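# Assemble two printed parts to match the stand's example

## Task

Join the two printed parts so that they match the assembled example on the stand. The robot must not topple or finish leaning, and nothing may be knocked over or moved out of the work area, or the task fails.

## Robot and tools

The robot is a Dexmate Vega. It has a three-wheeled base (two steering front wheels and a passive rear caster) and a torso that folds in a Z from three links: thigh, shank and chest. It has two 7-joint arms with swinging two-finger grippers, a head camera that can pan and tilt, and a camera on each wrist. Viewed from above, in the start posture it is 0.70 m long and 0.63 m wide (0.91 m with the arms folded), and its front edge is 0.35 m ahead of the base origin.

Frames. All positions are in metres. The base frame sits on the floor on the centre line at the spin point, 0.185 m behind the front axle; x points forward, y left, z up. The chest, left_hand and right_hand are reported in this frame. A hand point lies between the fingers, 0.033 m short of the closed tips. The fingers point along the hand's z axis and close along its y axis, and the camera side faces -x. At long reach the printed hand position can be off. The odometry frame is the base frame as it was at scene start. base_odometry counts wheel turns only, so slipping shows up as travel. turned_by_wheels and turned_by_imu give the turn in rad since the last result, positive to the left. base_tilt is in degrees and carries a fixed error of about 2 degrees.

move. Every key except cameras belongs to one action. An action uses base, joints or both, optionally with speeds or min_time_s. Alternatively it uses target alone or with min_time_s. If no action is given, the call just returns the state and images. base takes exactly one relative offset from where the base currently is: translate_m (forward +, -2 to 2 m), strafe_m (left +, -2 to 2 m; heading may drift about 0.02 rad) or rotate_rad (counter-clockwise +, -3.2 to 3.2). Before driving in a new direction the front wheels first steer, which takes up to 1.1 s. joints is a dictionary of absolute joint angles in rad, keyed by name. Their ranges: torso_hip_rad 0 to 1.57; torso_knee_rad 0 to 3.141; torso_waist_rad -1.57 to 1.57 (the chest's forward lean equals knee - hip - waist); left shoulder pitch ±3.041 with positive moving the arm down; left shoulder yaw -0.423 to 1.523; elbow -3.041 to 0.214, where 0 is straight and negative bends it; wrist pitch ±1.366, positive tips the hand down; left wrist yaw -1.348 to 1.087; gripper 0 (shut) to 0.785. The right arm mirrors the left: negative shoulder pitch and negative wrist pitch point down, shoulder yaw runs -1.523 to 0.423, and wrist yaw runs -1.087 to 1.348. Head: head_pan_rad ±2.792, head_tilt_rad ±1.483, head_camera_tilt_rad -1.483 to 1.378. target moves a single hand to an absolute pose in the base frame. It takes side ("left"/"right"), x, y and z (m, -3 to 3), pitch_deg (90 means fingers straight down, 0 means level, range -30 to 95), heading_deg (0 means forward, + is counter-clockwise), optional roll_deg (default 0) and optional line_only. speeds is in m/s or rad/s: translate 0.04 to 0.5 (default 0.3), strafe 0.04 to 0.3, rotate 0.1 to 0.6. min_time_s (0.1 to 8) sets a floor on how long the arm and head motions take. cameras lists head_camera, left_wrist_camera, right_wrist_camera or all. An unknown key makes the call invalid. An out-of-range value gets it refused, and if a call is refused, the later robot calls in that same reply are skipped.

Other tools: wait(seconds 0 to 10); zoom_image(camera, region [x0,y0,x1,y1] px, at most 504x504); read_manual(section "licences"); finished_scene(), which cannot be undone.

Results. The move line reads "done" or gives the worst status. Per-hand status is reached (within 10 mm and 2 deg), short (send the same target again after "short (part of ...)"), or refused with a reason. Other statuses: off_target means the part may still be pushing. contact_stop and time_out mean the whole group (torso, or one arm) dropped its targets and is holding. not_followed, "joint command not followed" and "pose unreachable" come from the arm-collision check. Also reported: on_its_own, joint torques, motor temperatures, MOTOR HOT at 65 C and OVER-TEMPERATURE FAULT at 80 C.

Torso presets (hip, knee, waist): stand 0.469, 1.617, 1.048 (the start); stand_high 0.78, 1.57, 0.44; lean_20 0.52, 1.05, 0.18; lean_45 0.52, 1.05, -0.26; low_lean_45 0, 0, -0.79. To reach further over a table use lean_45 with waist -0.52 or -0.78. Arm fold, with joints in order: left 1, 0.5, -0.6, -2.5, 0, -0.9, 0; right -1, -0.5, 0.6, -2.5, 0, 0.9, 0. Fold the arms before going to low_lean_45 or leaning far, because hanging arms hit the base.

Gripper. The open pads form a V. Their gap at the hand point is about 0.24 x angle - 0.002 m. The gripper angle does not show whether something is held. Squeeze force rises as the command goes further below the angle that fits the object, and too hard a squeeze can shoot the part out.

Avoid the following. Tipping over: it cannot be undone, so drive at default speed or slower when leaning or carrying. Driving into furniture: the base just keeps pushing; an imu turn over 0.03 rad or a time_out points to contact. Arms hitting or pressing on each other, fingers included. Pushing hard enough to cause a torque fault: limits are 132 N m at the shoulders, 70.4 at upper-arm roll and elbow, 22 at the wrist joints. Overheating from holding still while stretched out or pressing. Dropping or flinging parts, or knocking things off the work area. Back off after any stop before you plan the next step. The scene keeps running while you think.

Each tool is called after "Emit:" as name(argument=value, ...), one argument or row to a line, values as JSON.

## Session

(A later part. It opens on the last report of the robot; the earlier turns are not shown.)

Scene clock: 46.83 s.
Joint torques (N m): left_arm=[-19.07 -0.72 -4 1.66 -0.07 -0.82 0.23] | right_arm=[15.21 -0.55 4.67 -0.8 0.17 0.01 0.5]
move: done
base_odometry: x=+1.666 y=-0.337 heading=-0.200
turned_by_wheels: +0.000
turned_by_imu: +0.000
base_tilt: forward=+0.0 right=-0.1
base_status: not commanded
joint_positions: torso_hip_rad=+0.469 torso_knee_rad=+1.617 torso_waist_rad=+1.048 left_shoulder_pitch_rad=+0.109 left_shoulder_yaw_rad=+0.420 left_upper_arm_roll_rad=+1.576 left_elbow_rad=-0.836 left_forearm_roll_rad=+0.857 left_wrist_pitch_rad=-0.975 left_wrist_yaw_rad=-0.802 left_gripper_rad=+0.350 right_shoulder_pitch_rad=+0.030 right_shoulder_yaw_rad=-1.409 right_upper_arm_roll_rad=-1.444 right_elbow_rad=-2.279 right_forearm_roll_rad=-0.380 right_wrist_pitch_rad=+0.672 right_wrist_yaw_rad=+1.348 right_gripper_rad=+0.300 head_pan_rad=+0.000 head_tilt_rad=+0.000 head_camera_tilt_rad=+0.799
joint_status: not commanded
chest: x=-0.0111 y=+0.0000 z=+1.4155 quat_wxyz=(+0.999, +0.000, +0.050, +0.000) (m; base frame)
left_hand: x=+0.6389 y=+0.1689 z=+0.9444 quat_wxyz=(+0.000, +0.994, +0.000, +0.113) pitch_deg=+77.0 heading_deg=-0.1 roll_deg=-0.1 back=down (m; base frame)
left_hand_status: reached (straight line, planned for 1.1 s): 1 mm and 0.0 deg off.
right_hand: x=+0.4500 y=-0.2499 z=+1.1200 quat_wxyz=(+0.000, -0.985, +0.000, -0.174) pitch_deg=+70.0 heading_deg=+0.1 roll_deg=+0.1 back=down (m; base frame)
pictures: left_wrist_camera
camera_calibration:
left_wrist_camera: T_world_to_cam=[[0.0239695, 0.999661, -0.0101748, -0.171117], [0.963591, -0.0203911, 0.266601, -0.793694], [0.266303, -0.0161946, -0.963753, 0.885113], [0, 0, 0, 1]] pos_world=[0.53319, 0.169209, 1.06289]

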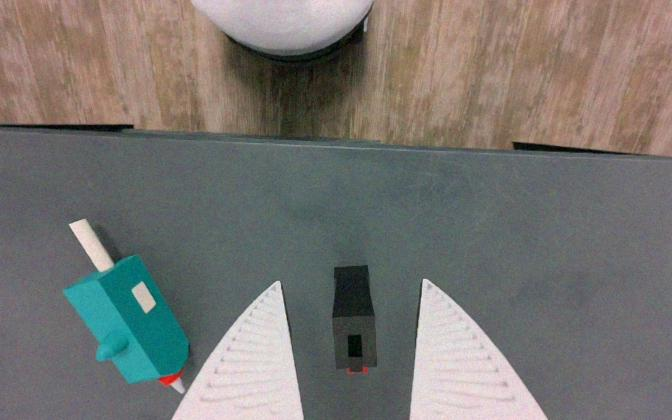

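Emit:
move(
  joints={"left_gripper_rad":0.03},
  cameras=["left_wrist_camera","head_camera"],
)

Emit:
zoom_image(
  camera="left_wrist_camera",
  region=[200, 150, 500, 420],
)

Emit:
zoom_image(
  camera="head_camera",
  region=[300, 120, 520, 260],
)

Scene clock: 47.97 s.
Joint torques (N m): left_arm=[-19.97 -0.02 -3.68 2.79 -0.36 0.04 0.18] | right_arm=[18.16 -0.16 5.96 -2.03 0.6 0.25 0.29]
move: done
base_odometry: x=+1.666 y=-0.337 heading=-0.200
turned_by_wheels: +0.000
turned_by_imu: +0.000
base_tilt: forward=+0.0 right=-0.1
base_status: not commanded
joint_positions: torso_hip_rad=+0.469 torso_knee_rad=+1.617 torso_waist_rad=+1.048 left_shoulder_pitch_rad=+0.110 left_shoulder_yaw_rad=+0.418 left_upper_arm_roll_rad=+1.577 left_elbow_rad=-0.831 left_forearm_roll_rad=+0.861 left_wrist_pitch_rad=-0.975 left_wrist_yaw_rad=-0.797 left_gripper_rad=+0.030 right_shoulder_pitch_rad=+0.030 right_shoulder_yaw_rad=-1.409 right_upper_arm_roll_rad=-1.444 right_elbow_rad=-2.279 right_forearm_roll_rad=-0.380 right_wrist_pitch_rad=+0.672 right_wrist_yaw_rad=+1.348 right_gripper_rad=+0.300 head_pan_rad=+0.000 head_tilt_rad=+0.000 head_camera_tilt_rad=+0.799
joint_status: all done
chest: x=-0.0111 y=+0.0000 z=+1.4155 quat_wxyz=(+0.999, +0.000, +0.050, +0.000) (m; base frame)
left_hand: x=+0.6390 y=+0.1689 z=+0.9433 quat_wxyz=(+0.000, +0.994, +0.000, +0.113) pitch_deg=+77.0 heading_deg=+0.0 roll_deg=-0.1 back=down (m; base frame)
right_hand: x=+0.4500 y=-0.2499 z=+1.1200 quat_wxyz=(+0.000, -0.985, +0.000, -0.174) pitch_deg=+70.0 heading_deg=+0.1 roll_deg=+0.1 back=down (m; base frame)
pictures: head_camera, left_wrist_camera
camera_calibration:
head_camera: T_world_to_cam=[[0.0377314, -0.998734, 0.0332544, -0.021011], [-0.78742, -0.0502045, -0.614368, 0.900886], [0.61526, -0.00300419, -0.788318, 1.17698], [0, 0, 0, 1]] pos_world=[-0.0139797, 0.02778, 1.48201]
left_wrist_camera: T_world_to_cam=[[0.0241333, 0.999658, -0.0100266, -0.171377], [0.96362, -0.0205905, 0.266483, -0.793477], [0.266186, -0.0160929, -0.963787, 0.884178], [0, 0, 0, 1]] pos_world=[0.53339, 0.169209, 1.06189]

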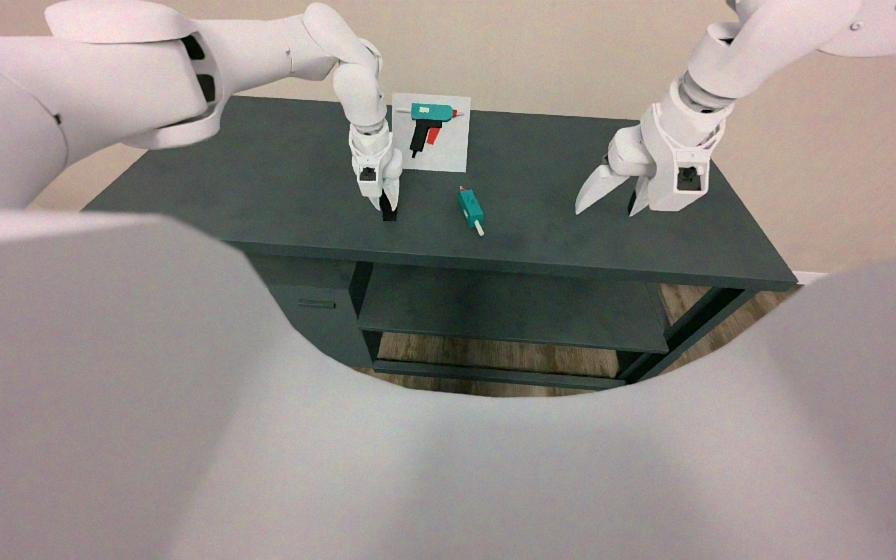

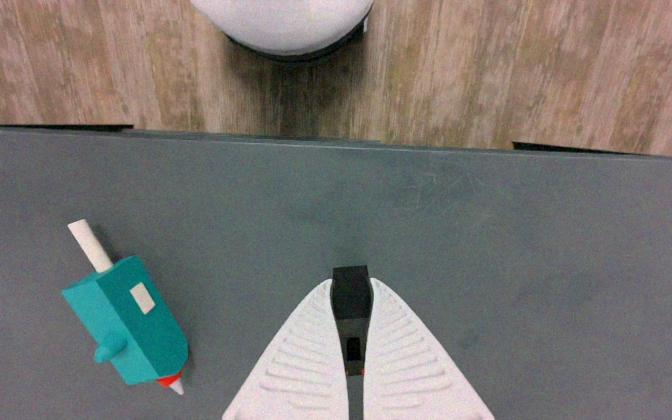

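Scaled by 1.680 from the camera's 672x420 image, which has a finer 960x600 frame.

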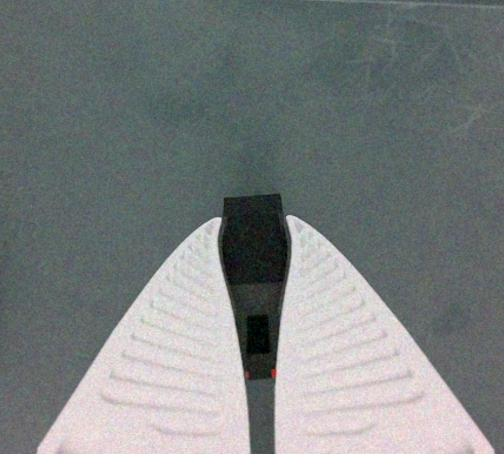

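Scaled by 2.291 from the camera's 896x560 image, which has a finer 960x600 frame.

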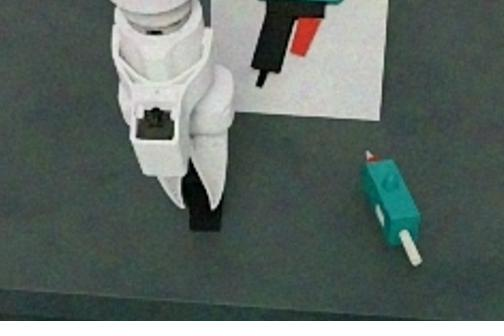

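Emit:
move(
  target={"side":"left","x":0.64,"y":0.169,"z":1.12,"pitch_deg":77,"heading_deg":0},
)

Emit:
move(
  target={"side":"right","x":0.60,"y":-0.12,"z":1.08,"pitch_deg":60,"heading_deg":40},
  cameras=["all"],
)

Emit:
zoom_image(
  camera="head_camera",
  region=[440, 175, 500, 245],
)

Emit:
zoom_image(
  camera="head_camera",
  region=[390, 90, 475, 175],
)

Scene clock: 51.93 s.
Joint torques (N m): left_arm=[-27 0.63 -11.94 1.85 -0.95 0.58 -0.74] | right_arm=[16.42 0.37 6.26 -1.49 0.17 -0.55 0.51]
move: done
base_odometry: x=+1.666 y=-0.337 heading=-0.200
turned_by_wheels: +0.000
turned_by_imu: +0.000
base_tilt: forward=-0.1 right=-0.1
base_status: not commanded
joint_positions: torso_hip_rad=+0.469 torso_knee_rad=+1.617 torso_waist_rad=+1.048 left_shoulder_pitch_rad=-0.124 left_shoulder_yaw_rad=+0.482 left_upper_arm_roll_rad=+1.514 left_elbow_rad=-0.906 left_forearm_roll_rad=+0.414 left_wrist_pitch_rad=-1.122 left_wrist_yaw_rad=-1.245 left_gripper_rad=+0.030 right_shoulder_pitch_rad=+0.030 right_shoulder_yaw_rad=-1.409 right_upper_arm_roll_rad=-1.444 right_elbow_rad=-2.279 right_forearm_roll_rad=-0.380 right_wrist_pitch_rad=+0.672 right_wrist_yaw_rad=+1.348 right_gripper_rad=+0.300 head_pan_rad=+0.000 head_tilt_rad=+0.000 head_camera_tilt_rad=+0.799
joint_status: not commanded
chest: x=-0.0111 y=+0.0000 z=+1.4155 quat_wxyz=(+0.999, +0.000, +0.050, +0.000) (m; base frame)
left_hand: x=+0.6400 y=+0.1690 z=+1.1178 quat_wxyz=(+0.000, +0.994, +0.000, +0.113) pitch_deg=+77.0 heading_deg=+0.1 roll_deg=+0.0 back=down (m; base frame)
left_hand_status: reached (straight line, planned for 1.8 s): 2 mm and 0.0 deg off.
right_hand: x=+0.4500 y=-0.2499 z=+1.1200 quat_wxyz=(+0.000, -0.985, +0.000, -0.174) pitch_deg=+70.0 heading_deg=+0.1 roll_deg=+0.1 back=down (m; base frame)
pictures: none

Scene clock: 57.40 s.
Joint torques (N m): left_arm=[-28.1 2.2 -11.6 3.36 -0.55 0.12 -0.69] | right_arm=[12.32 1.23 12.29 1.31 -0.1 -0.89 -0.48]
move: done
base_odometry: x=+1.666 y=-0.337 heading=-0.200
turned_by_wheels: +0.000
turned_by_imu: +0.000
base_tilt: forward=+0.0 right=-0.1
base_status: not commanded
joint_positions: torso_hip_rad=+0.469 torso_knee_rad=+1.617 torso_waist_rad=+1.048 left_shoulder_pitch_rad=-0.127 left_shoulder_yaw_rad=+0.482 left_upper_arm_roll_rad=+1.513 left_elbow_rad=-0.906 left_forearm_roll_rad=+0.409 left_wrist_pitch_rad=-1.124 left_wrist_yaw_rad=-1.250 left_gripper_rad=+0.030 right_shoulder_pitch_rad=-0.097 right_shoulder_yaw_rad=-0.910 right_upper_arm_roll_rad=-1.317 right_elbow_rad=-1.711 right_forearm_roll_rad=-1.498 right_wrist_pitch_rad=+1.152 right_wrist_yaw_rad=+0.206 right_gripper_rad=+0.300 head_pan_rad=+0.000 head_tilt_rad=+0.000 head_camera_tilt_rad=+0.799
joint_status: not commanded
chest: x=-0.0111 y=+0.0000 z=+1.4155 quat_wxyz=(+0.999, +0.000, +0.050, +0.000) (m; base frame)
left_hand: x=+0.6399 y=+0.1690 z=+1.1198 quat_wxyz=(+0.000, +0.994, +0.000, +0.113) pitch_deg=+77.0 heading_deg=+0.0 roll_deg=+0.0 back=down (m; base frame)
right_hand: x=+0.5997 y=-0.1203 z=+1.0802 quat_wxyz=(+0.088, -0.908, -0.330, -0.243) pitch_deg=+60.0 heading_deg=+39.9 roll_deg=+0.0 back=down (m; base frame)
right_hand_status: reached (straight line, planned for 3.9 s): 0 mm and 0.1 deg off.
pictures: head_camera, left_wrist_camera, right_wrist_camera
camera_calibration:
head_camera: T_world_to_cam=[[0.0377314, -0.998734, 0.0332544, -0.021011], [-0.78742, -0.0502045, -0.614368, 0.900886], [0.61526, -0.00300419, -0.788318, 1.17698], [0, 0, 0, 1]] pos_world=[-0.0139797, 0.02778, 1.48201]
left_wrist_camera: T_world_to_cam=[[0.0243646, 0.999655, -0.00976647, -0.170073], [0.963749, -0.0208907, 0.265993, -0.840817], [0.265697, -0.0158932, -0.963926, 1.05454], [0, 0, 0, 1]] pos_world=[0.534291, 0.169209, 1.23849]
right_wrist_camera: T_world_to_cam=[[-0.592973, 0.805186, 0.00766302, 0.452398], [0.681537, 0.496799, 0.537307, -0.861986], [0.428825, 0.323831, -0.843352, 0.833728], [0, 0, 0, 1]] pos_world=[0.498212, -0.206018, 1.16281]

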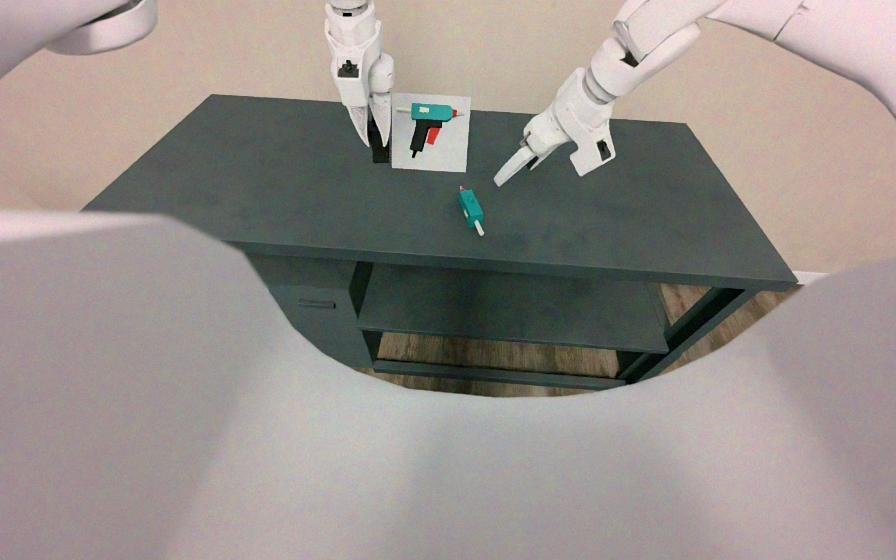

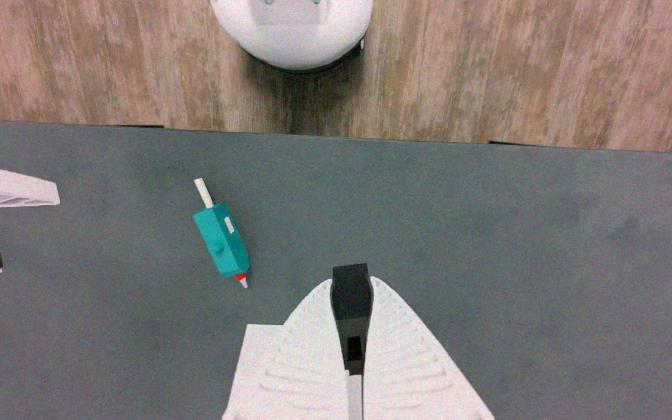

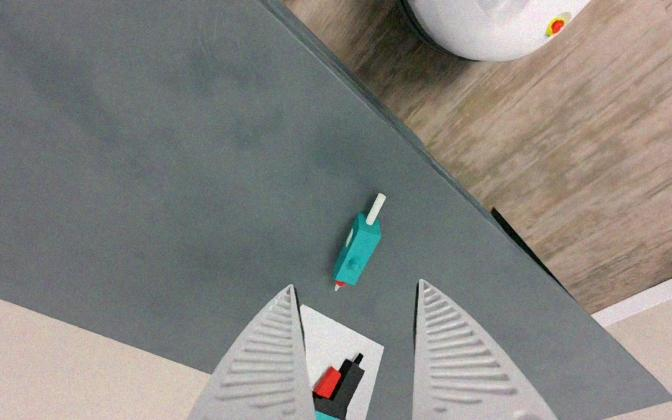

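Scaled by 7.200 from the camera's 896x560 image, which has a finer 960x600 frame.

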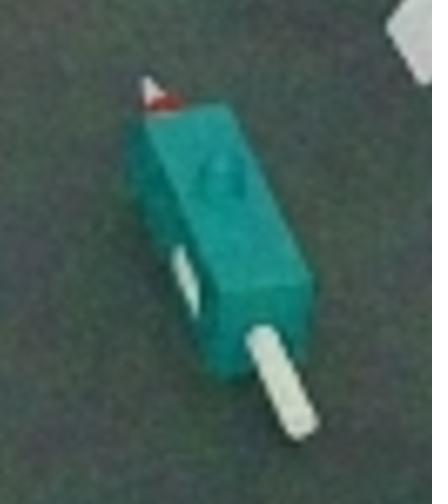

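Scaled by 5.929 from the camera's 896x560 image, which has a finer 960x600 frame.

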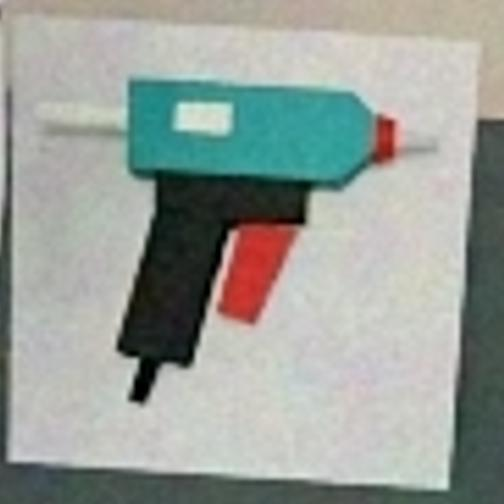

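Emit:
move(
  target={"side":"left","x":0.60,"y":0.22,"z":1.15,"pitch_deg":25,"heading_deg":-60},
)

Emit:
move(
  target={"side":"right","x":0.58,"y":-0.12,"z":1.12,"pitch_deg":30,"heading_deg":70},
  cameras=["all"],
)

Scene clock: 67.17 s.
Joint torques (N m): left_arm=[-11.69 3.85 -8.34 1.58 -0.44 2.75 0.19] | right_arm=[13.11 1.09 13.25 3.1 0.14 -0.29 -0.32]
move: done
base_odometry: x=+1.666 y=-0.337 heading=-0.200
turned_by_wheels: +0.000
turned_by_imu: +0.000
base_tilt: forward=+0.0 right=-0.1
base_status: not commanded
joint_positions: torso_hip_rad=+0.469 torso_knee_rad=+1.617 torso_waist_rad=+1.048 left_shoulder_pitch_rad=+0.484 left_shoulder_yaw_rad=+1.370 left_upper_arm_roll_rad=+1.175 left_elbow_rad=-1.581 left_forearm_roll_rad=+2.009 left_wrist_pitch_rad=-0.119 left_wrist_yaw_rad=+0.837 left_gripper_rad=+0.030 right_shoulder_pitch_rad=-0.097 right_shoulder_yaw_rad=-0.908 right_upper_arm_roll_rad=-1.317 right_elbow_rad=-1.710 right_forearm_roll_rad=-1.503 right_wrist_pitch_rad=+1.153 right_wrist_yaw_rad=+0.200 right_gripper_rad=+0.300 head_pan_rad=+0.000 head_tilt_rad=+0.000 head_camera_tilt_rad=+0.799
joint_status: not commanded
chest: x=-0.0111 y=+0.0000 z=+1.4155 quat_wxyz=(+0.999, +0.000, +0.050, +0.000) (m; base frame)
left_hand: x=+0.6005 y=+0.2198 z=+1.1503 quat_wxyz=(+0.268, +0.731, -0.420, +0.465) pitch_deg=+25.1 heading_deg=-59.9 roll_deg=-0.1 back=down (m; base frame)
left_hand_status: reached (straight line, planned for 7.8 s): 1 mm and 0.2 deg off.
right_hand: x=+0.6000 y=-0.1200 z=+1.0801 quat_wxyz=(+0.088, -0.908, -0.330, -0.243) pitch_deg=+60.0 heading_deg=+40.0 roll_deg=+0.0 back=down (m; base frame)
pictures: none

Scene clock: 72.63 s.
Joint torques (N m): left_arm=[-12.16 5.26 -8.78 1.7 -0.44 1.6 0.62] | right_arm=[12.59 -0.14 8.68 2.5 -0.11 -1.5 -0.15]
move: done
base_odometry: x=+1.666 y=-0.337 heading=-0.200
turned_by_wheels: +0.000
turned_by_imu: +0.000
base_tilt: forward=+0.0 right=-0.1
base_status: not commanded
joint_positions: torso_hip_rad=+0.469 torso_knee_rad=+1.617 torso_waist_rad=+1.048 left_shoulder_pitch_rad=+0.485 left_shoulder_yaw_rad=+1.370 left_upper_arm_roll_rad=+1.175 left_elbow_rad=-1.578 left_forearm_roll_rad=+2.010 left_wrist_pitch_rad=-0.114 left_wrist_yaw_rad=+0.840 left_gripper_rad=+0.030 right_shoulder_pitch_rad=-0.313 right_shoulder_yaw_rad=-1.214 right_upper_arm_roll_rad=-1.360 right_elbow_rad=-1.637 right_forearm_roll_rad=-2.100 right_wrist_pitch_rad=+0.202 right_wrist_yaw_rad=-0.805 right_gripper_rad=+0.300 head_pan_rad=+0.000 head_tilt_rad=+0.000 head_camera_tilt_rad=+0.799
joint_status: not commanded
chest: x=-0.0111 y=+0.0000 z=+1.4155 quat_wxyz=(+0.999, +0.000, +0.050, +0.000) (m; base frame)
left_hand: x=+0.6001 y=+0.2200 z=+1.1502 quat_wxyz=(+0.269, +0.730, -0.422, +0.465) pitch_deg=+25.0 heading_deg=-60.0 roll_deg=+0.0 back=down (m; base frame)
right_hand: x=+0.5805 y=-0.1199 z=+1.1203 quat_wxyz=(+0.286, -0.711, -0.496, -0.409) pitch_deg=+30.1 heading_deg=+69.8 roll_deg=+0.0 back=down (m; base frame)
right_hand_status: reached (straight line, planned for 4.0 s): 1 mm and 0.2 deg off.
pictures: head_camera, left_wrist_camera, right_wrist_camera
camera_calibration:
head_camera: T_world_to_cam=[[0.0377314, -0.998734, 0.0332544, -0.021011], [-0.78742, -0.0502045, -0.614368, 0.900886], [0.61526, -0.00300419, -0.788318, 1.17698], [0, 0, 0, 1]] pos_world=[-0.0139797, 0.02778, 1.48201]
left_wrist_camera: T_world_to_cam=[[0.87701, 0.48029, 0.0132201, -0.643695], [0.17369, -0.342571, 0.923297, -1.02057], [0.447979, -0.807444, -0.38386, 0.492762], [0, 0, 0, 1]] pos_world=[0.521042, 0.357421, 1.13995]
right_wrist_camera: T_world_to_cam=[[-0.919741, 0.390706, 0.0377538, 0.546687], [0.212135, 0.413831, 0.885293, -0.997957], [0.330265, 0.822249, -0.463499, 0.566981], [0, 0, 0, 1]] pos_world=[0.527258, -0.266808, 1.12564]

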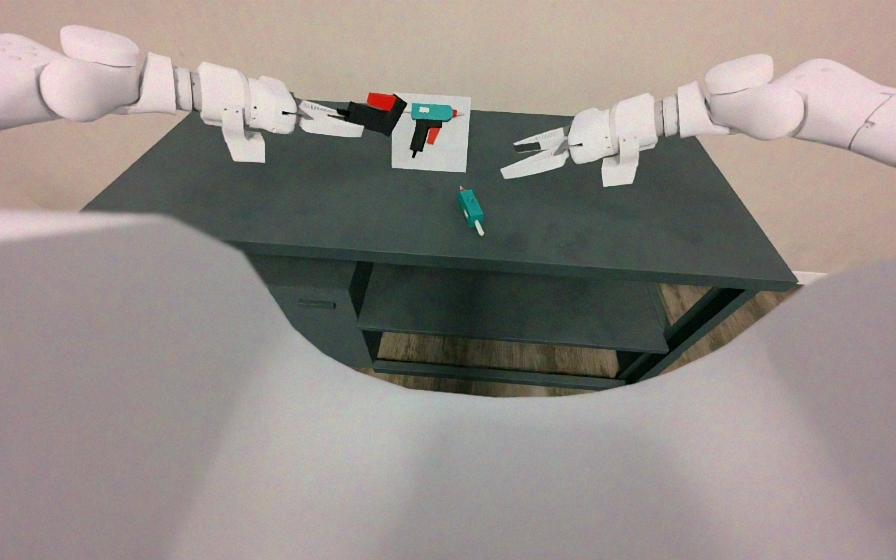

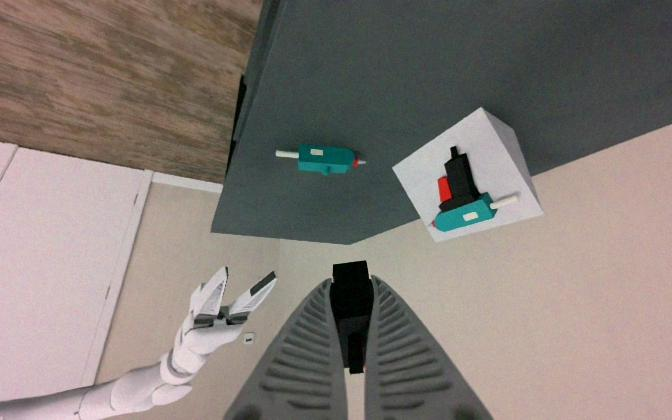

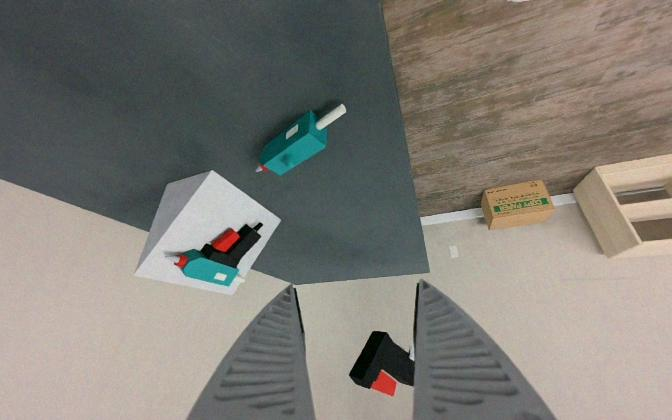

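Emit:
zoom_image(
  camera="right_wrist_camera",
  region=[320, 310, 440, 410],
)

Emit:
zoom_image(
  camera="head_camera",
  region=[330, 70, 430, 150],
)

Emit:
zoom_image(
  camera="left_wrist_camera",
  region=[270, 130, 380, 190],
)

Emit:
zoom_image(
  camera="left_wrist_camera",
  region=[400, 130, 540, 250],
)

Scaled by 4.200 from the camera's 672x420 image, which has a finer 960x600 frame.

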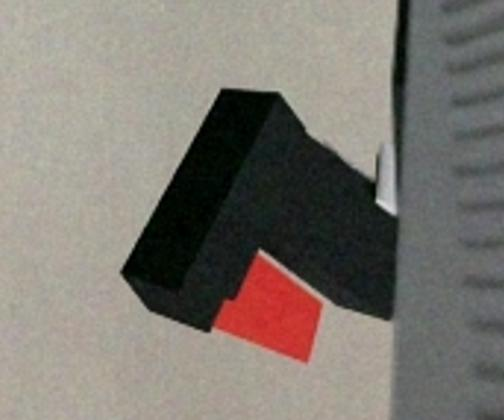

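Scaled by 5.040 from the camera's 896x560 image, which has a finer 960x600 frame.

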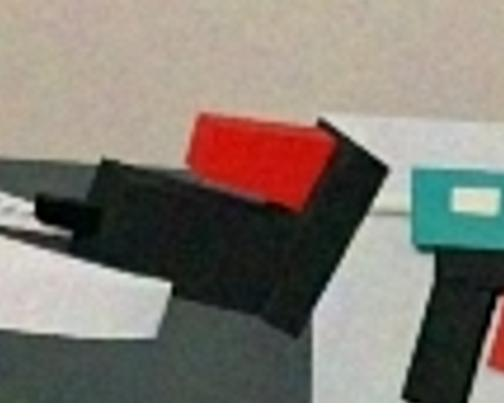

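Scaled by 4.582 from the camera's 672x420 image, which has a finer 960x600 frame.

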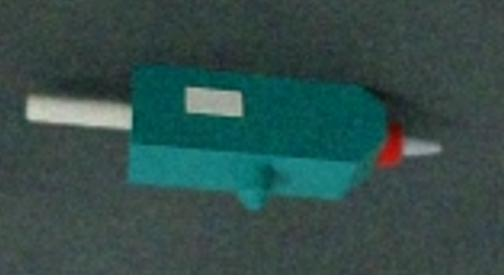

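Scaled by 3.600 from the camera's 672x420 image, which has a finer 960x600 frame.

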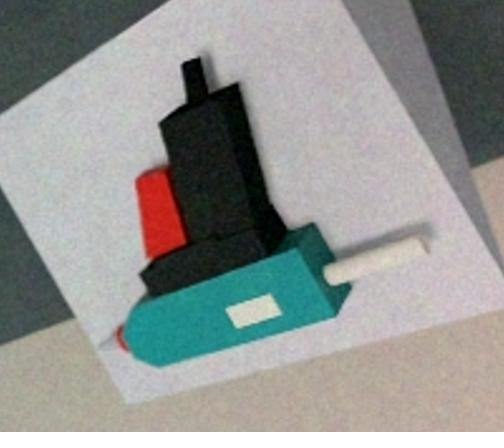

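Emit:
move(
  target={"side":"left","x":0.633,"y":0.169,"z":0.97,"pitch_deg":77,"heading_deg":0},
  cameras=["all"],
)

Emit:
zoom_image(
  camera="right_wrist_camera",
  region=[200, 50, 450, 350],
)

Emit:
zoom_image(
  camera="head_camera",
  region=[340, 120, 500, 260],
)

Scene clock: 84.10 s.
Joint torques (N m): left_arm=[-26.56 -2.98 -5.65 2.45 -0.62 0.04 -0.61] | right_arm=[10.18 0.58 6.94 0.82 0.44 -1 -0.22]
move: done
base_odometry: x=+1.666 y=-0.337 heading=-0.200
turned_by_wheels: +0.000
turned_by_imu: +0.000
base_tilt: forward=+0.0 right=-0.1
base_status: not commanded
joint_positions: torso_hip_rad=+0.469 torso_knee_rad=+1.617 torso_waist_rad=+1.048 left_shoulder_pitch_rad=+0.200 left_shoulder_yaw_rad=+0.469 left_upper_arm_roll_rad=+1.308 left_elbow_rad=-0.931 left_forearm_roll_rad=+0.888 left_wrist_pitch_rad=-1.051 left_wrist_yaw_rad=-1.005 left_gripper_rad=+0.030 right_shoulder_pitch_rad=-0.314 right_shoulder_yaw_rad=-1.214 right_upper_arm_roll_rad=-1.361 right_elbow_rad=-1.634 right_forearm_roll_rad=-2.101 right_wrist_pitch_rad=+0.197 right_wrist_yaw_rad=-0.809 right_gripper_rad=+0.300 head_pan_rad=+0.000 head_tilt_rad=+0.000 head_camera_tilt_rad=+0.799
joint_status: not commanded
chest: x=-0.0111 y=+0.0000 z=+1.4155 quat_wxyz=(+0.999, +0.000, +0.050, +0.000) (m; base frame)
left_hand: x=+0.6330 y=+0.1690 z=+0.9702 quat_wxyz=(+0.001, +0.993, -0.001, +0.114) pitch_deg=+76.9 heading_deg=-0.5 roll_deg=-0.4 back=down (m; base frame)
left_hand_status: reached (straight line, planned for 7.0 s): 0 mm and 0.2 deg off.
right_hand: x=+0.5801 y=-0.1201 z=+1.1203 quat_wxyz=(+0.287, -0.709, -0.497, -0.410) pitch_deg=+30.0 heading_deg=+70.0 roll_deg=+0.0 back=down (m; base frame)
pictures: head_camera, left_wrist_camera, right_wrist_camera
camera_calibration:
head_camera: T_world_to_cam=[[0.0377314, -0.998734, 0.0332544, -0.021011], [-0.78742, -0.0502045, -0.614368, 0.900886], [0.61526, -0.00300419, -0.788318, 1.17698], [0, 0, 0, 1]] pos_world=[-0.0139797, 0.02778, 1.48201]
left_wrist_camera: T_world_to_cam=[[0.0259813, 0.999598, -0.0113547, -0.170977], [0.963261, -0.0219964, 0.267665, -0.795495], [0.267307, -0.0178918, -0.963445, 0.911004], [0, 0, 0, 1]] pos_world=[0.527194, 0.169709, 1.08869]
right_wrist_camera: T_world_to_cam=[[-0.920949, 0.387946, 0.0367622, 0.547866], [0.209435, 0.413201, 0.886229, -0.997415], [0.328619, 0.823871, -0.461787, 0.566589], [0, 0, 0, 1]] pos_world=[0.527259, -0.267205, 1.12544]

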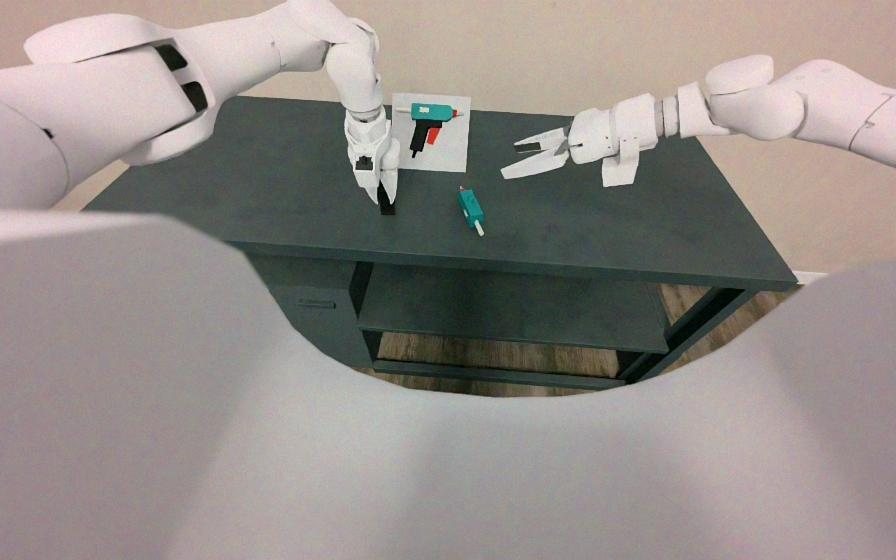

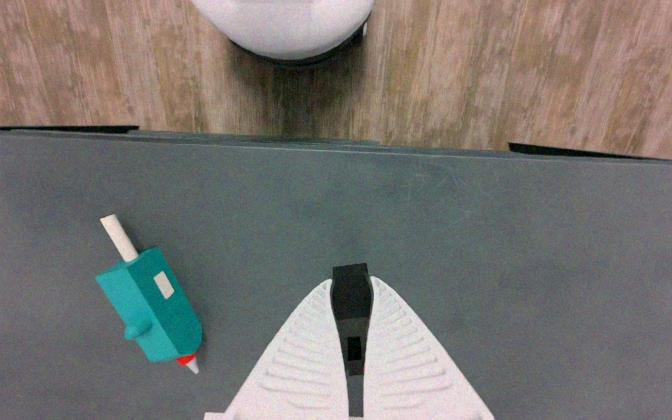

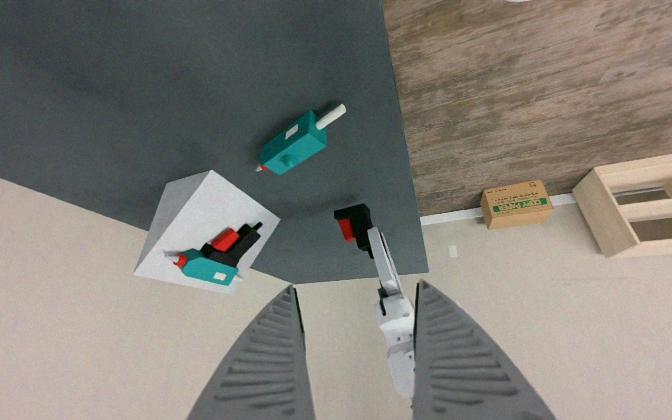

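Scaled by 1.680 from the camera's 672x420 image, which has a finer 960x600 frame.

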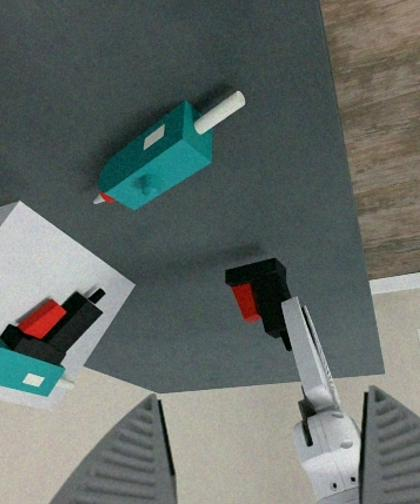

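Scaled by 3.150 from the camera's 896x560 image, which has a finer 960x600 frame.

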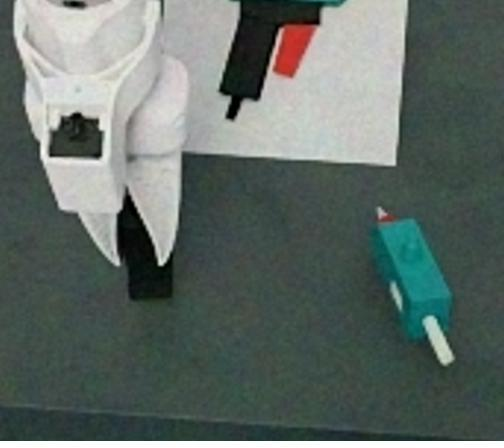

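Emit:
move(
  target={"side":"left","x":0.639,"y":0.169,"z":0.9435,"pitch_deg":77,"heading_deg":0},
)

Emit:
move(
  joints={"left_gripper_rad":0.25},
)

Emit:
move(
  target={"side":"left","x":0.645,"y":0.169,"z":0.917,"pitch_deg":77,"heading_deg":0},
  cameras=["all"],
)

Emit:
zoom_image(
  camera="right_wrist_camera",
  region=[300, 150, 450, 300],
)

Emit:
zoom_image(
  camera="left_wrist_camera",
  region=[200, 150, 500, 420],
)

Scene clock: 86.33 s.
Joint torques (N m): left_arm=[-19.36 0.55 -3.28 0.34 -0.44 0.02 0.56] | right_arm=[10.13 -0.47 7.61 1.64 0.26 -2.35 -0.36]
move: done
base_odometry: x=+1.666 y=-0.337 heading=-0.200
turned_by_wheels: +0.000
turned_by_imu: +0.000
base_tilt: forward=-0.1 right=-0.1
base_status: not commanded
joint_positions: torso_hip_rad=+0.469 torso_knee_rad=+1.617 torso_waist_rad=+1.048 left_shoulder_pitch_rad=+0.206 left_shoulder_yaw_rad=+0.406 left_upper_arm_roll_rad=+1.340 left_elbow_rad=-0.815 left_forearm_roll_rad=+0.997 left_wrist_pitch_rad=-1.051 left_wrist_yaw_rad=-0.873 left_gripper_rad=+0.030 right_shoulder_pitch_rad=-0.314 right_shoulder_yaw_rad=-1.214 right_upper_arm_roll_rad=-1.361 right_elbow_rad=-1.634 right_forearm_roll_rad=-2.101 right_wrist_pitch_rad=+0.197 right_wrist_yaw_rad=-0.809 right_gripper_rad=+0.300 head_pan_rad=+0.000 head_tilt_rad=+0.000 head_camera_tilt_rad=+0.799
joint_status: not commanded
chest: x=-0.0111 y=+0.0000 z=+1.4155 quat_wxyz=(+0.999, +0.000, +0.050, +0.000) (m; base frame)
left_hand: x=+0.6389 y=+0.1689 z=+0.9447 quat_wxyz=(+0.000, +0.994, +0.000, +0.113) pitch_deg=+77.0 heading_deg=-0.1 roll_deg=-0.1 back=down (m; base frame)
left_hand_status: reached (straight line, planned for 0.8 s): 1 mm and 0.0 deg off.
right_hand: x=+0.5801 y=-0.1201 z=+1.1203 quat_wxyz=(+0.287, -0.709, -0.497, -0.410) pitch_deg=+30.0 heading_deg=+70.0 roll_deg=+0.0 back=down (m; base frame)
pictures: none

Scene clock: 87.07 s.
Joint torques (N m): left_arm=[-19.26 -1.7 -3.8 1.19 -0.34 0.61 0.32] | right_arm=[11.05 -2.06 8.19 3.11 0.07 -1.34 -0.71]
move: done
base_odometry: x=+1.666 y=-0.337 heading=-0.200
turned_by_wheels: +0.000
turned_by_imu: +0.000
base_tilt: forward=-0.1 right=-0.2
base_status: not commanded
joint_positions: torso_hip_rad=+0.469 torso_knee_rad=+1.617 torso_waist_rad=+1.048 left_shoulder_pitch_rad=+0.206 left_shoulder_yaw_rad=+0.404 left_upper_arm_roll_rad=+1.341 left_elbow_rad=-0.812 left_forearm_roll_rad=+1.001 left_wrist_pitch_rad=-1.051 left_wrist_yaw_rad=-0.869 left_gripper_rad=+0.250 right_shoulder_pitch_rad=-0.314 right_shoulder_yaw_rad=-1.214 right_upper_arm_roll_rad=-1.361 right_elbow_rad=-1.634 right_forearm_roll_rad=-2.101 right_wrist_pitch_rad=+0.197 right_wrist_yaw_rad=-0.809 right_gripper_rad=+0.300 head_pan_rad=+0.000 head_tilt_rad=+0.000 head_camera_tilt_rad=+0.799
joint_status: all done
chest: x=-0.0111 y=+0.0000 z=+1.4155 quat_wxyz=(+0.999, +0.000, +0.050, +0.000) (m; base frame)
left_hand: x=+0.6390 y=+0.1690 z=+0.9440 quat_wxyz=(+0.000, +0.994, +0.000, +0.113) pitch_deg=+77.0 heading_deg=+0.0 roll_deg=+0.0 back=down (m; base frame)
right_hand: x=+0.5801 y=-0.1201 z=+1.1203 quat_wxyz=(+0.287, -0.709, -0.497, -0.410) pitch_deg=+30.0 heading_deg=+70.0 roll_deg=+0.0 back=down (m; base frame)
pictures: none

Scene clock: 89.30 s.
Joint torques (N m): left_arm=[-26.86 -1.77 -2.37 1.62 -0.13 0.7 0.28] | right_arm=[11.71 -0.89 7.25 1.49 0.46 -0.6 -0.38]
move: done
base_odometry: x=+1.666 y=-0.337 heading=-0.200
turned_by_wheels: +0.000
turned_by_imu: +0.000
base_tilt: forward=+0.0 right=-0.1
base_status: not commanded
joint_positions: torso_hip_rad=+0.469 torso_knee_rad=+1.617 torso_waist_rad=+1.048 left_shoulder_pitch_rad=+0.202 left_shoulder_yaw_rad=+0.315 left_upper_arm_roll_rad=+1.396 left_elbow_rad=-0.649 left_forearm_roll_rad=+1.123 left_wrist_pitch_rad=-1.048 left_wrist_yaw_rad=-0.693 left_gripper_rad=+0.250 right_shoulder_pitch_rad=-0.314 right_shoulder_yaw_rad=-1.214 right_upper_arm_roll_rad=-1.361 right_elbow_rad=-1.634 right_forearm_roll_rad=-2.101 right_wrist_pitch_rad=+0.197 right_wrist_yaw_rad=-0.809 right_gripper_rad=+0.300 head_pan_rad=+0.000 head_tilt_rad=+0.000 head_camera_tilt_rad=+0.799
joint_status: not commanded
chest: x=-0.0111 y=+0.0000 z=+1.4155 quat_wxyz=(+0.999, +0.000, +0.050, +0.000) (m; base frame)
left_hand: x=+0.6448 y=+0.1689 z=+0.9177 quat_wxyz=(+0.000, +0.994, +0.000, +0.113) pitch_deg=+77.0 heading_deg=-0.1 roll_deg=-0.1 back=down (m; base frame)
left_hand_status: reached (straight line, planned for 0.9 s): 1 mm and 0.0 deg off.
right_hand: x=+0.5801 y=-0.1201 z=+1.1203 quat_wxyz=(+0.287, -0.709, -0.497, -0.410) pitch_deg=+30.0 heading_deg=+70.0 roll_deg=+0.0 back=down (m; base frame)
pictures: head_camera, left_wrist_camera, right_wrist_camera
camera_calibration:
head_camera: T_world_to_cam=[[0.0377314, -0.998734, 0.0332544, -0.021011], [-0.78742, -0.0502045, -0.614368, 0.900886], [0.61526, -0.00300419, -0.788318, 1.17698], [0, 0, 0, 1]] pos_world=[-0.0139797, 0.02778, 1.48201]
left_wrist_camera: T_world_to_cam=[[0.0240609, 0.999659, -0.0101621, -0.171594], [0.963757, -0.0204928, 0.265993, -0.791827], [0.265694, -0.0161938, -0.963921, 0.858381], [0, 0, 0, 1]] pos_world=[0.53919, 0.169209, 1.03629]
right_wrist_camera: T_world_to_cam=[[-0.920949, 0.387946, 0.0367622, 0.547866], [0.209435, 0.413201, 0.886229, -0.997415], [0.328619, 0.823871, -0.461787, 0.566589], [0, 0, 0, 1]] pos_world=[0.527259, -0.267205, 1.12544]

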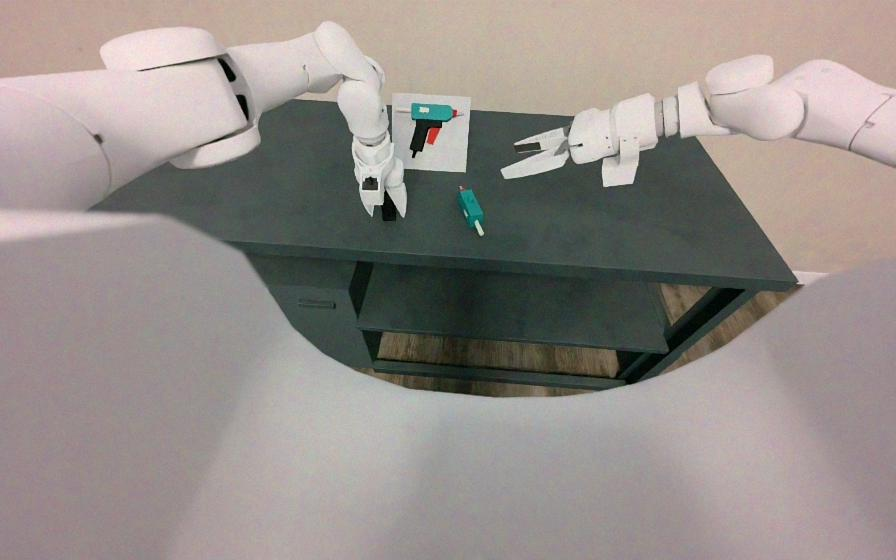

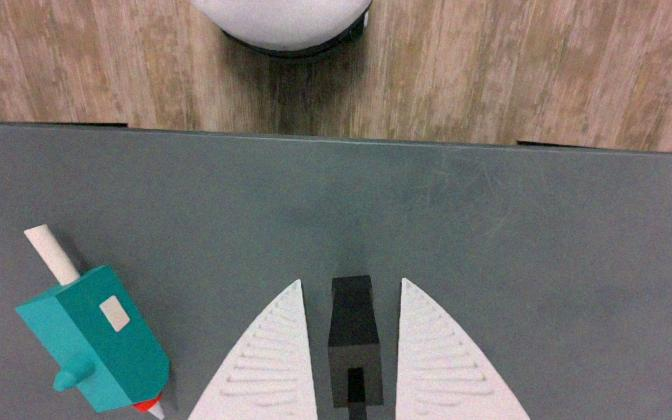

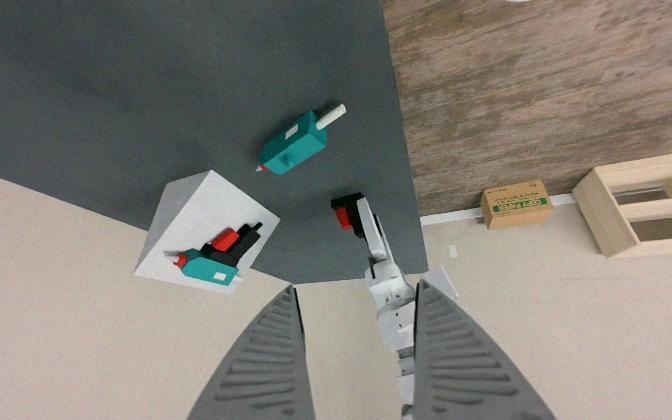

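Scaled by 3.360 from the camera's 672x420 image, which has a finer 960x600 frame.

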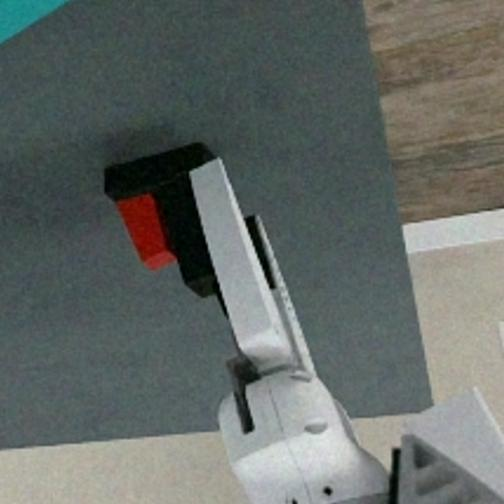

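Scaled by 1.680 from the camera's 672x420 image, which has a finer 960x600 frame.

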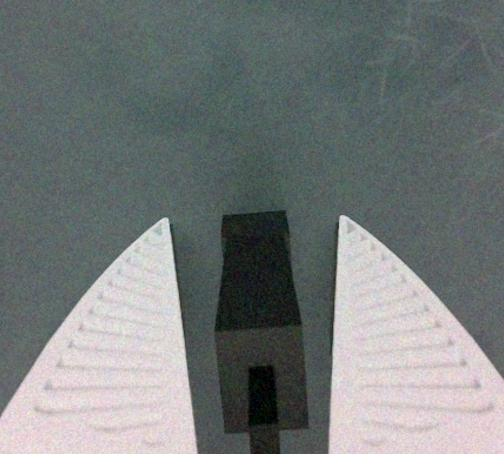

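Emit:
move(
  target={"side":"left","x":0.655,"y":0.169,"z":0.916,"pitch_deg":77,"heading_deg":0},
)

Emit:
move(
  joints={"left_gripper_rad":0.02},
  cameras=["all"],
)

Emit:
zoom_image(
  camera="right_wrist_camera",
  region=[300, 150, 450, 300],
)

Emit:
zoom_image(
  camera="left_wrist_camera",
  region=[200, 150, 500, 420],
)

Scene clock: 89.83 s.
Joint torques (N m): left_arm=[-25.26 -1.58 -2.11 1.33 -0.34 0.78 0.39] | right_arm=[9.42 0.22 6.8 1.86 0.59 -1.44 -0.21]
move: refused
base_odometry: x=+1.666 y=-0.337 heading=-0.200
turned_by_wheels: +0.000
turned_by_imu: +0.000
base_tilt: forward=+0.0 right=-0.1
base_status: not commanded
joint_positions: torso_hip_rad=+0.469 torso_knee_rad=+1.617 torso_waist_rad=+1.048 left_shoulder_pitch_rad=+0.202 left_shoulder_yaw_rad=+0.313 left_upper_arm_roll_rad=+1.397 left_elbow_rad=-0.645 left_forearm_roll_rad=+1.125 left_wrist_pitch_rad=-1.048 left_wrist_yaw_rad=-0.689 left_gripper_rad=+0.250 right_shoulder_pitch_rad=-0.314 right_shoulder_yaw_rad=-1.214 right_upper_arm_roll_rad=-1.361 right_elbow_rad=-1.634 right_forearm_roll_rad=-2.101 right_wrist_pitch_rad=+0.197 right_wrist_yaw_rad=-0.809 right_gripper_rad=+0.300 head_pan_rad=+0.000 head_tilt_rad=+0.000 head_camera_tilt_rad=+0.799
joint_status: not commanded
chest: x=-0.0111 y=+0.0000 z=+1.4155 quat_wxyz=(+0.999, +0.000, +0.050, +0.000) (m; base frame)
left_hand: x=+0.6449 y=+0.1689 z=+0.9172 quat_wxyz=(+0.000, +0.994, +0.000, +0.113) pitch_deg=+77.0 heading_deg=-0.1 roll_deg=-0.1 back=down (m; base frame)
left_hand_status: refused: no posture of the arm gets there (left_forearm_roll_rad at its limit): the closest leaves the hand 0.1 cm and 0 deg from the pose. Nothing moved. At pitch 62 a posture exists at this place; the way there is not checked.
right_hand: x=+0.5801 y=-0.1201 z=+1.1203 quat_wxyz=(+0.287, -0.709, -0.497, -0.410) pitch_deg=+30.0 heading_deg=+70.0 roll_deg=+0.0 back=down (m; base frame)
pictures: none

not run: a stop came earlier in this reply.

Scaled by 3.360 from the camera's 672x420 image, which has a finer 960x600 frame.
This view is cut from an older image: the scene may have changed since it was taken.

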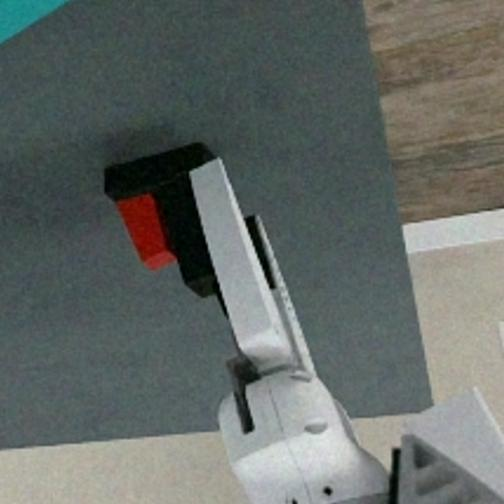

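Scaled by 1.680 from the camera's 672x420 image, which has a finer 960x600 frame.
This view is cut from an older image: the scene may have changed since it was taken.

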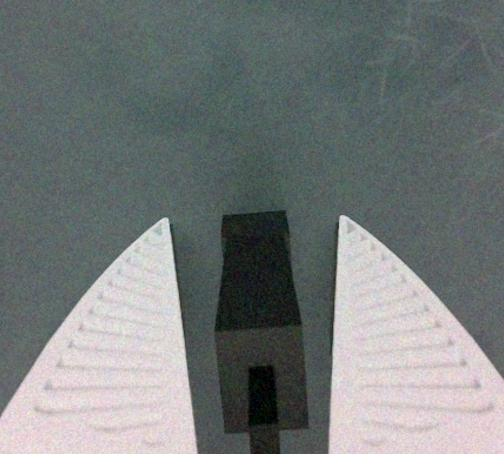

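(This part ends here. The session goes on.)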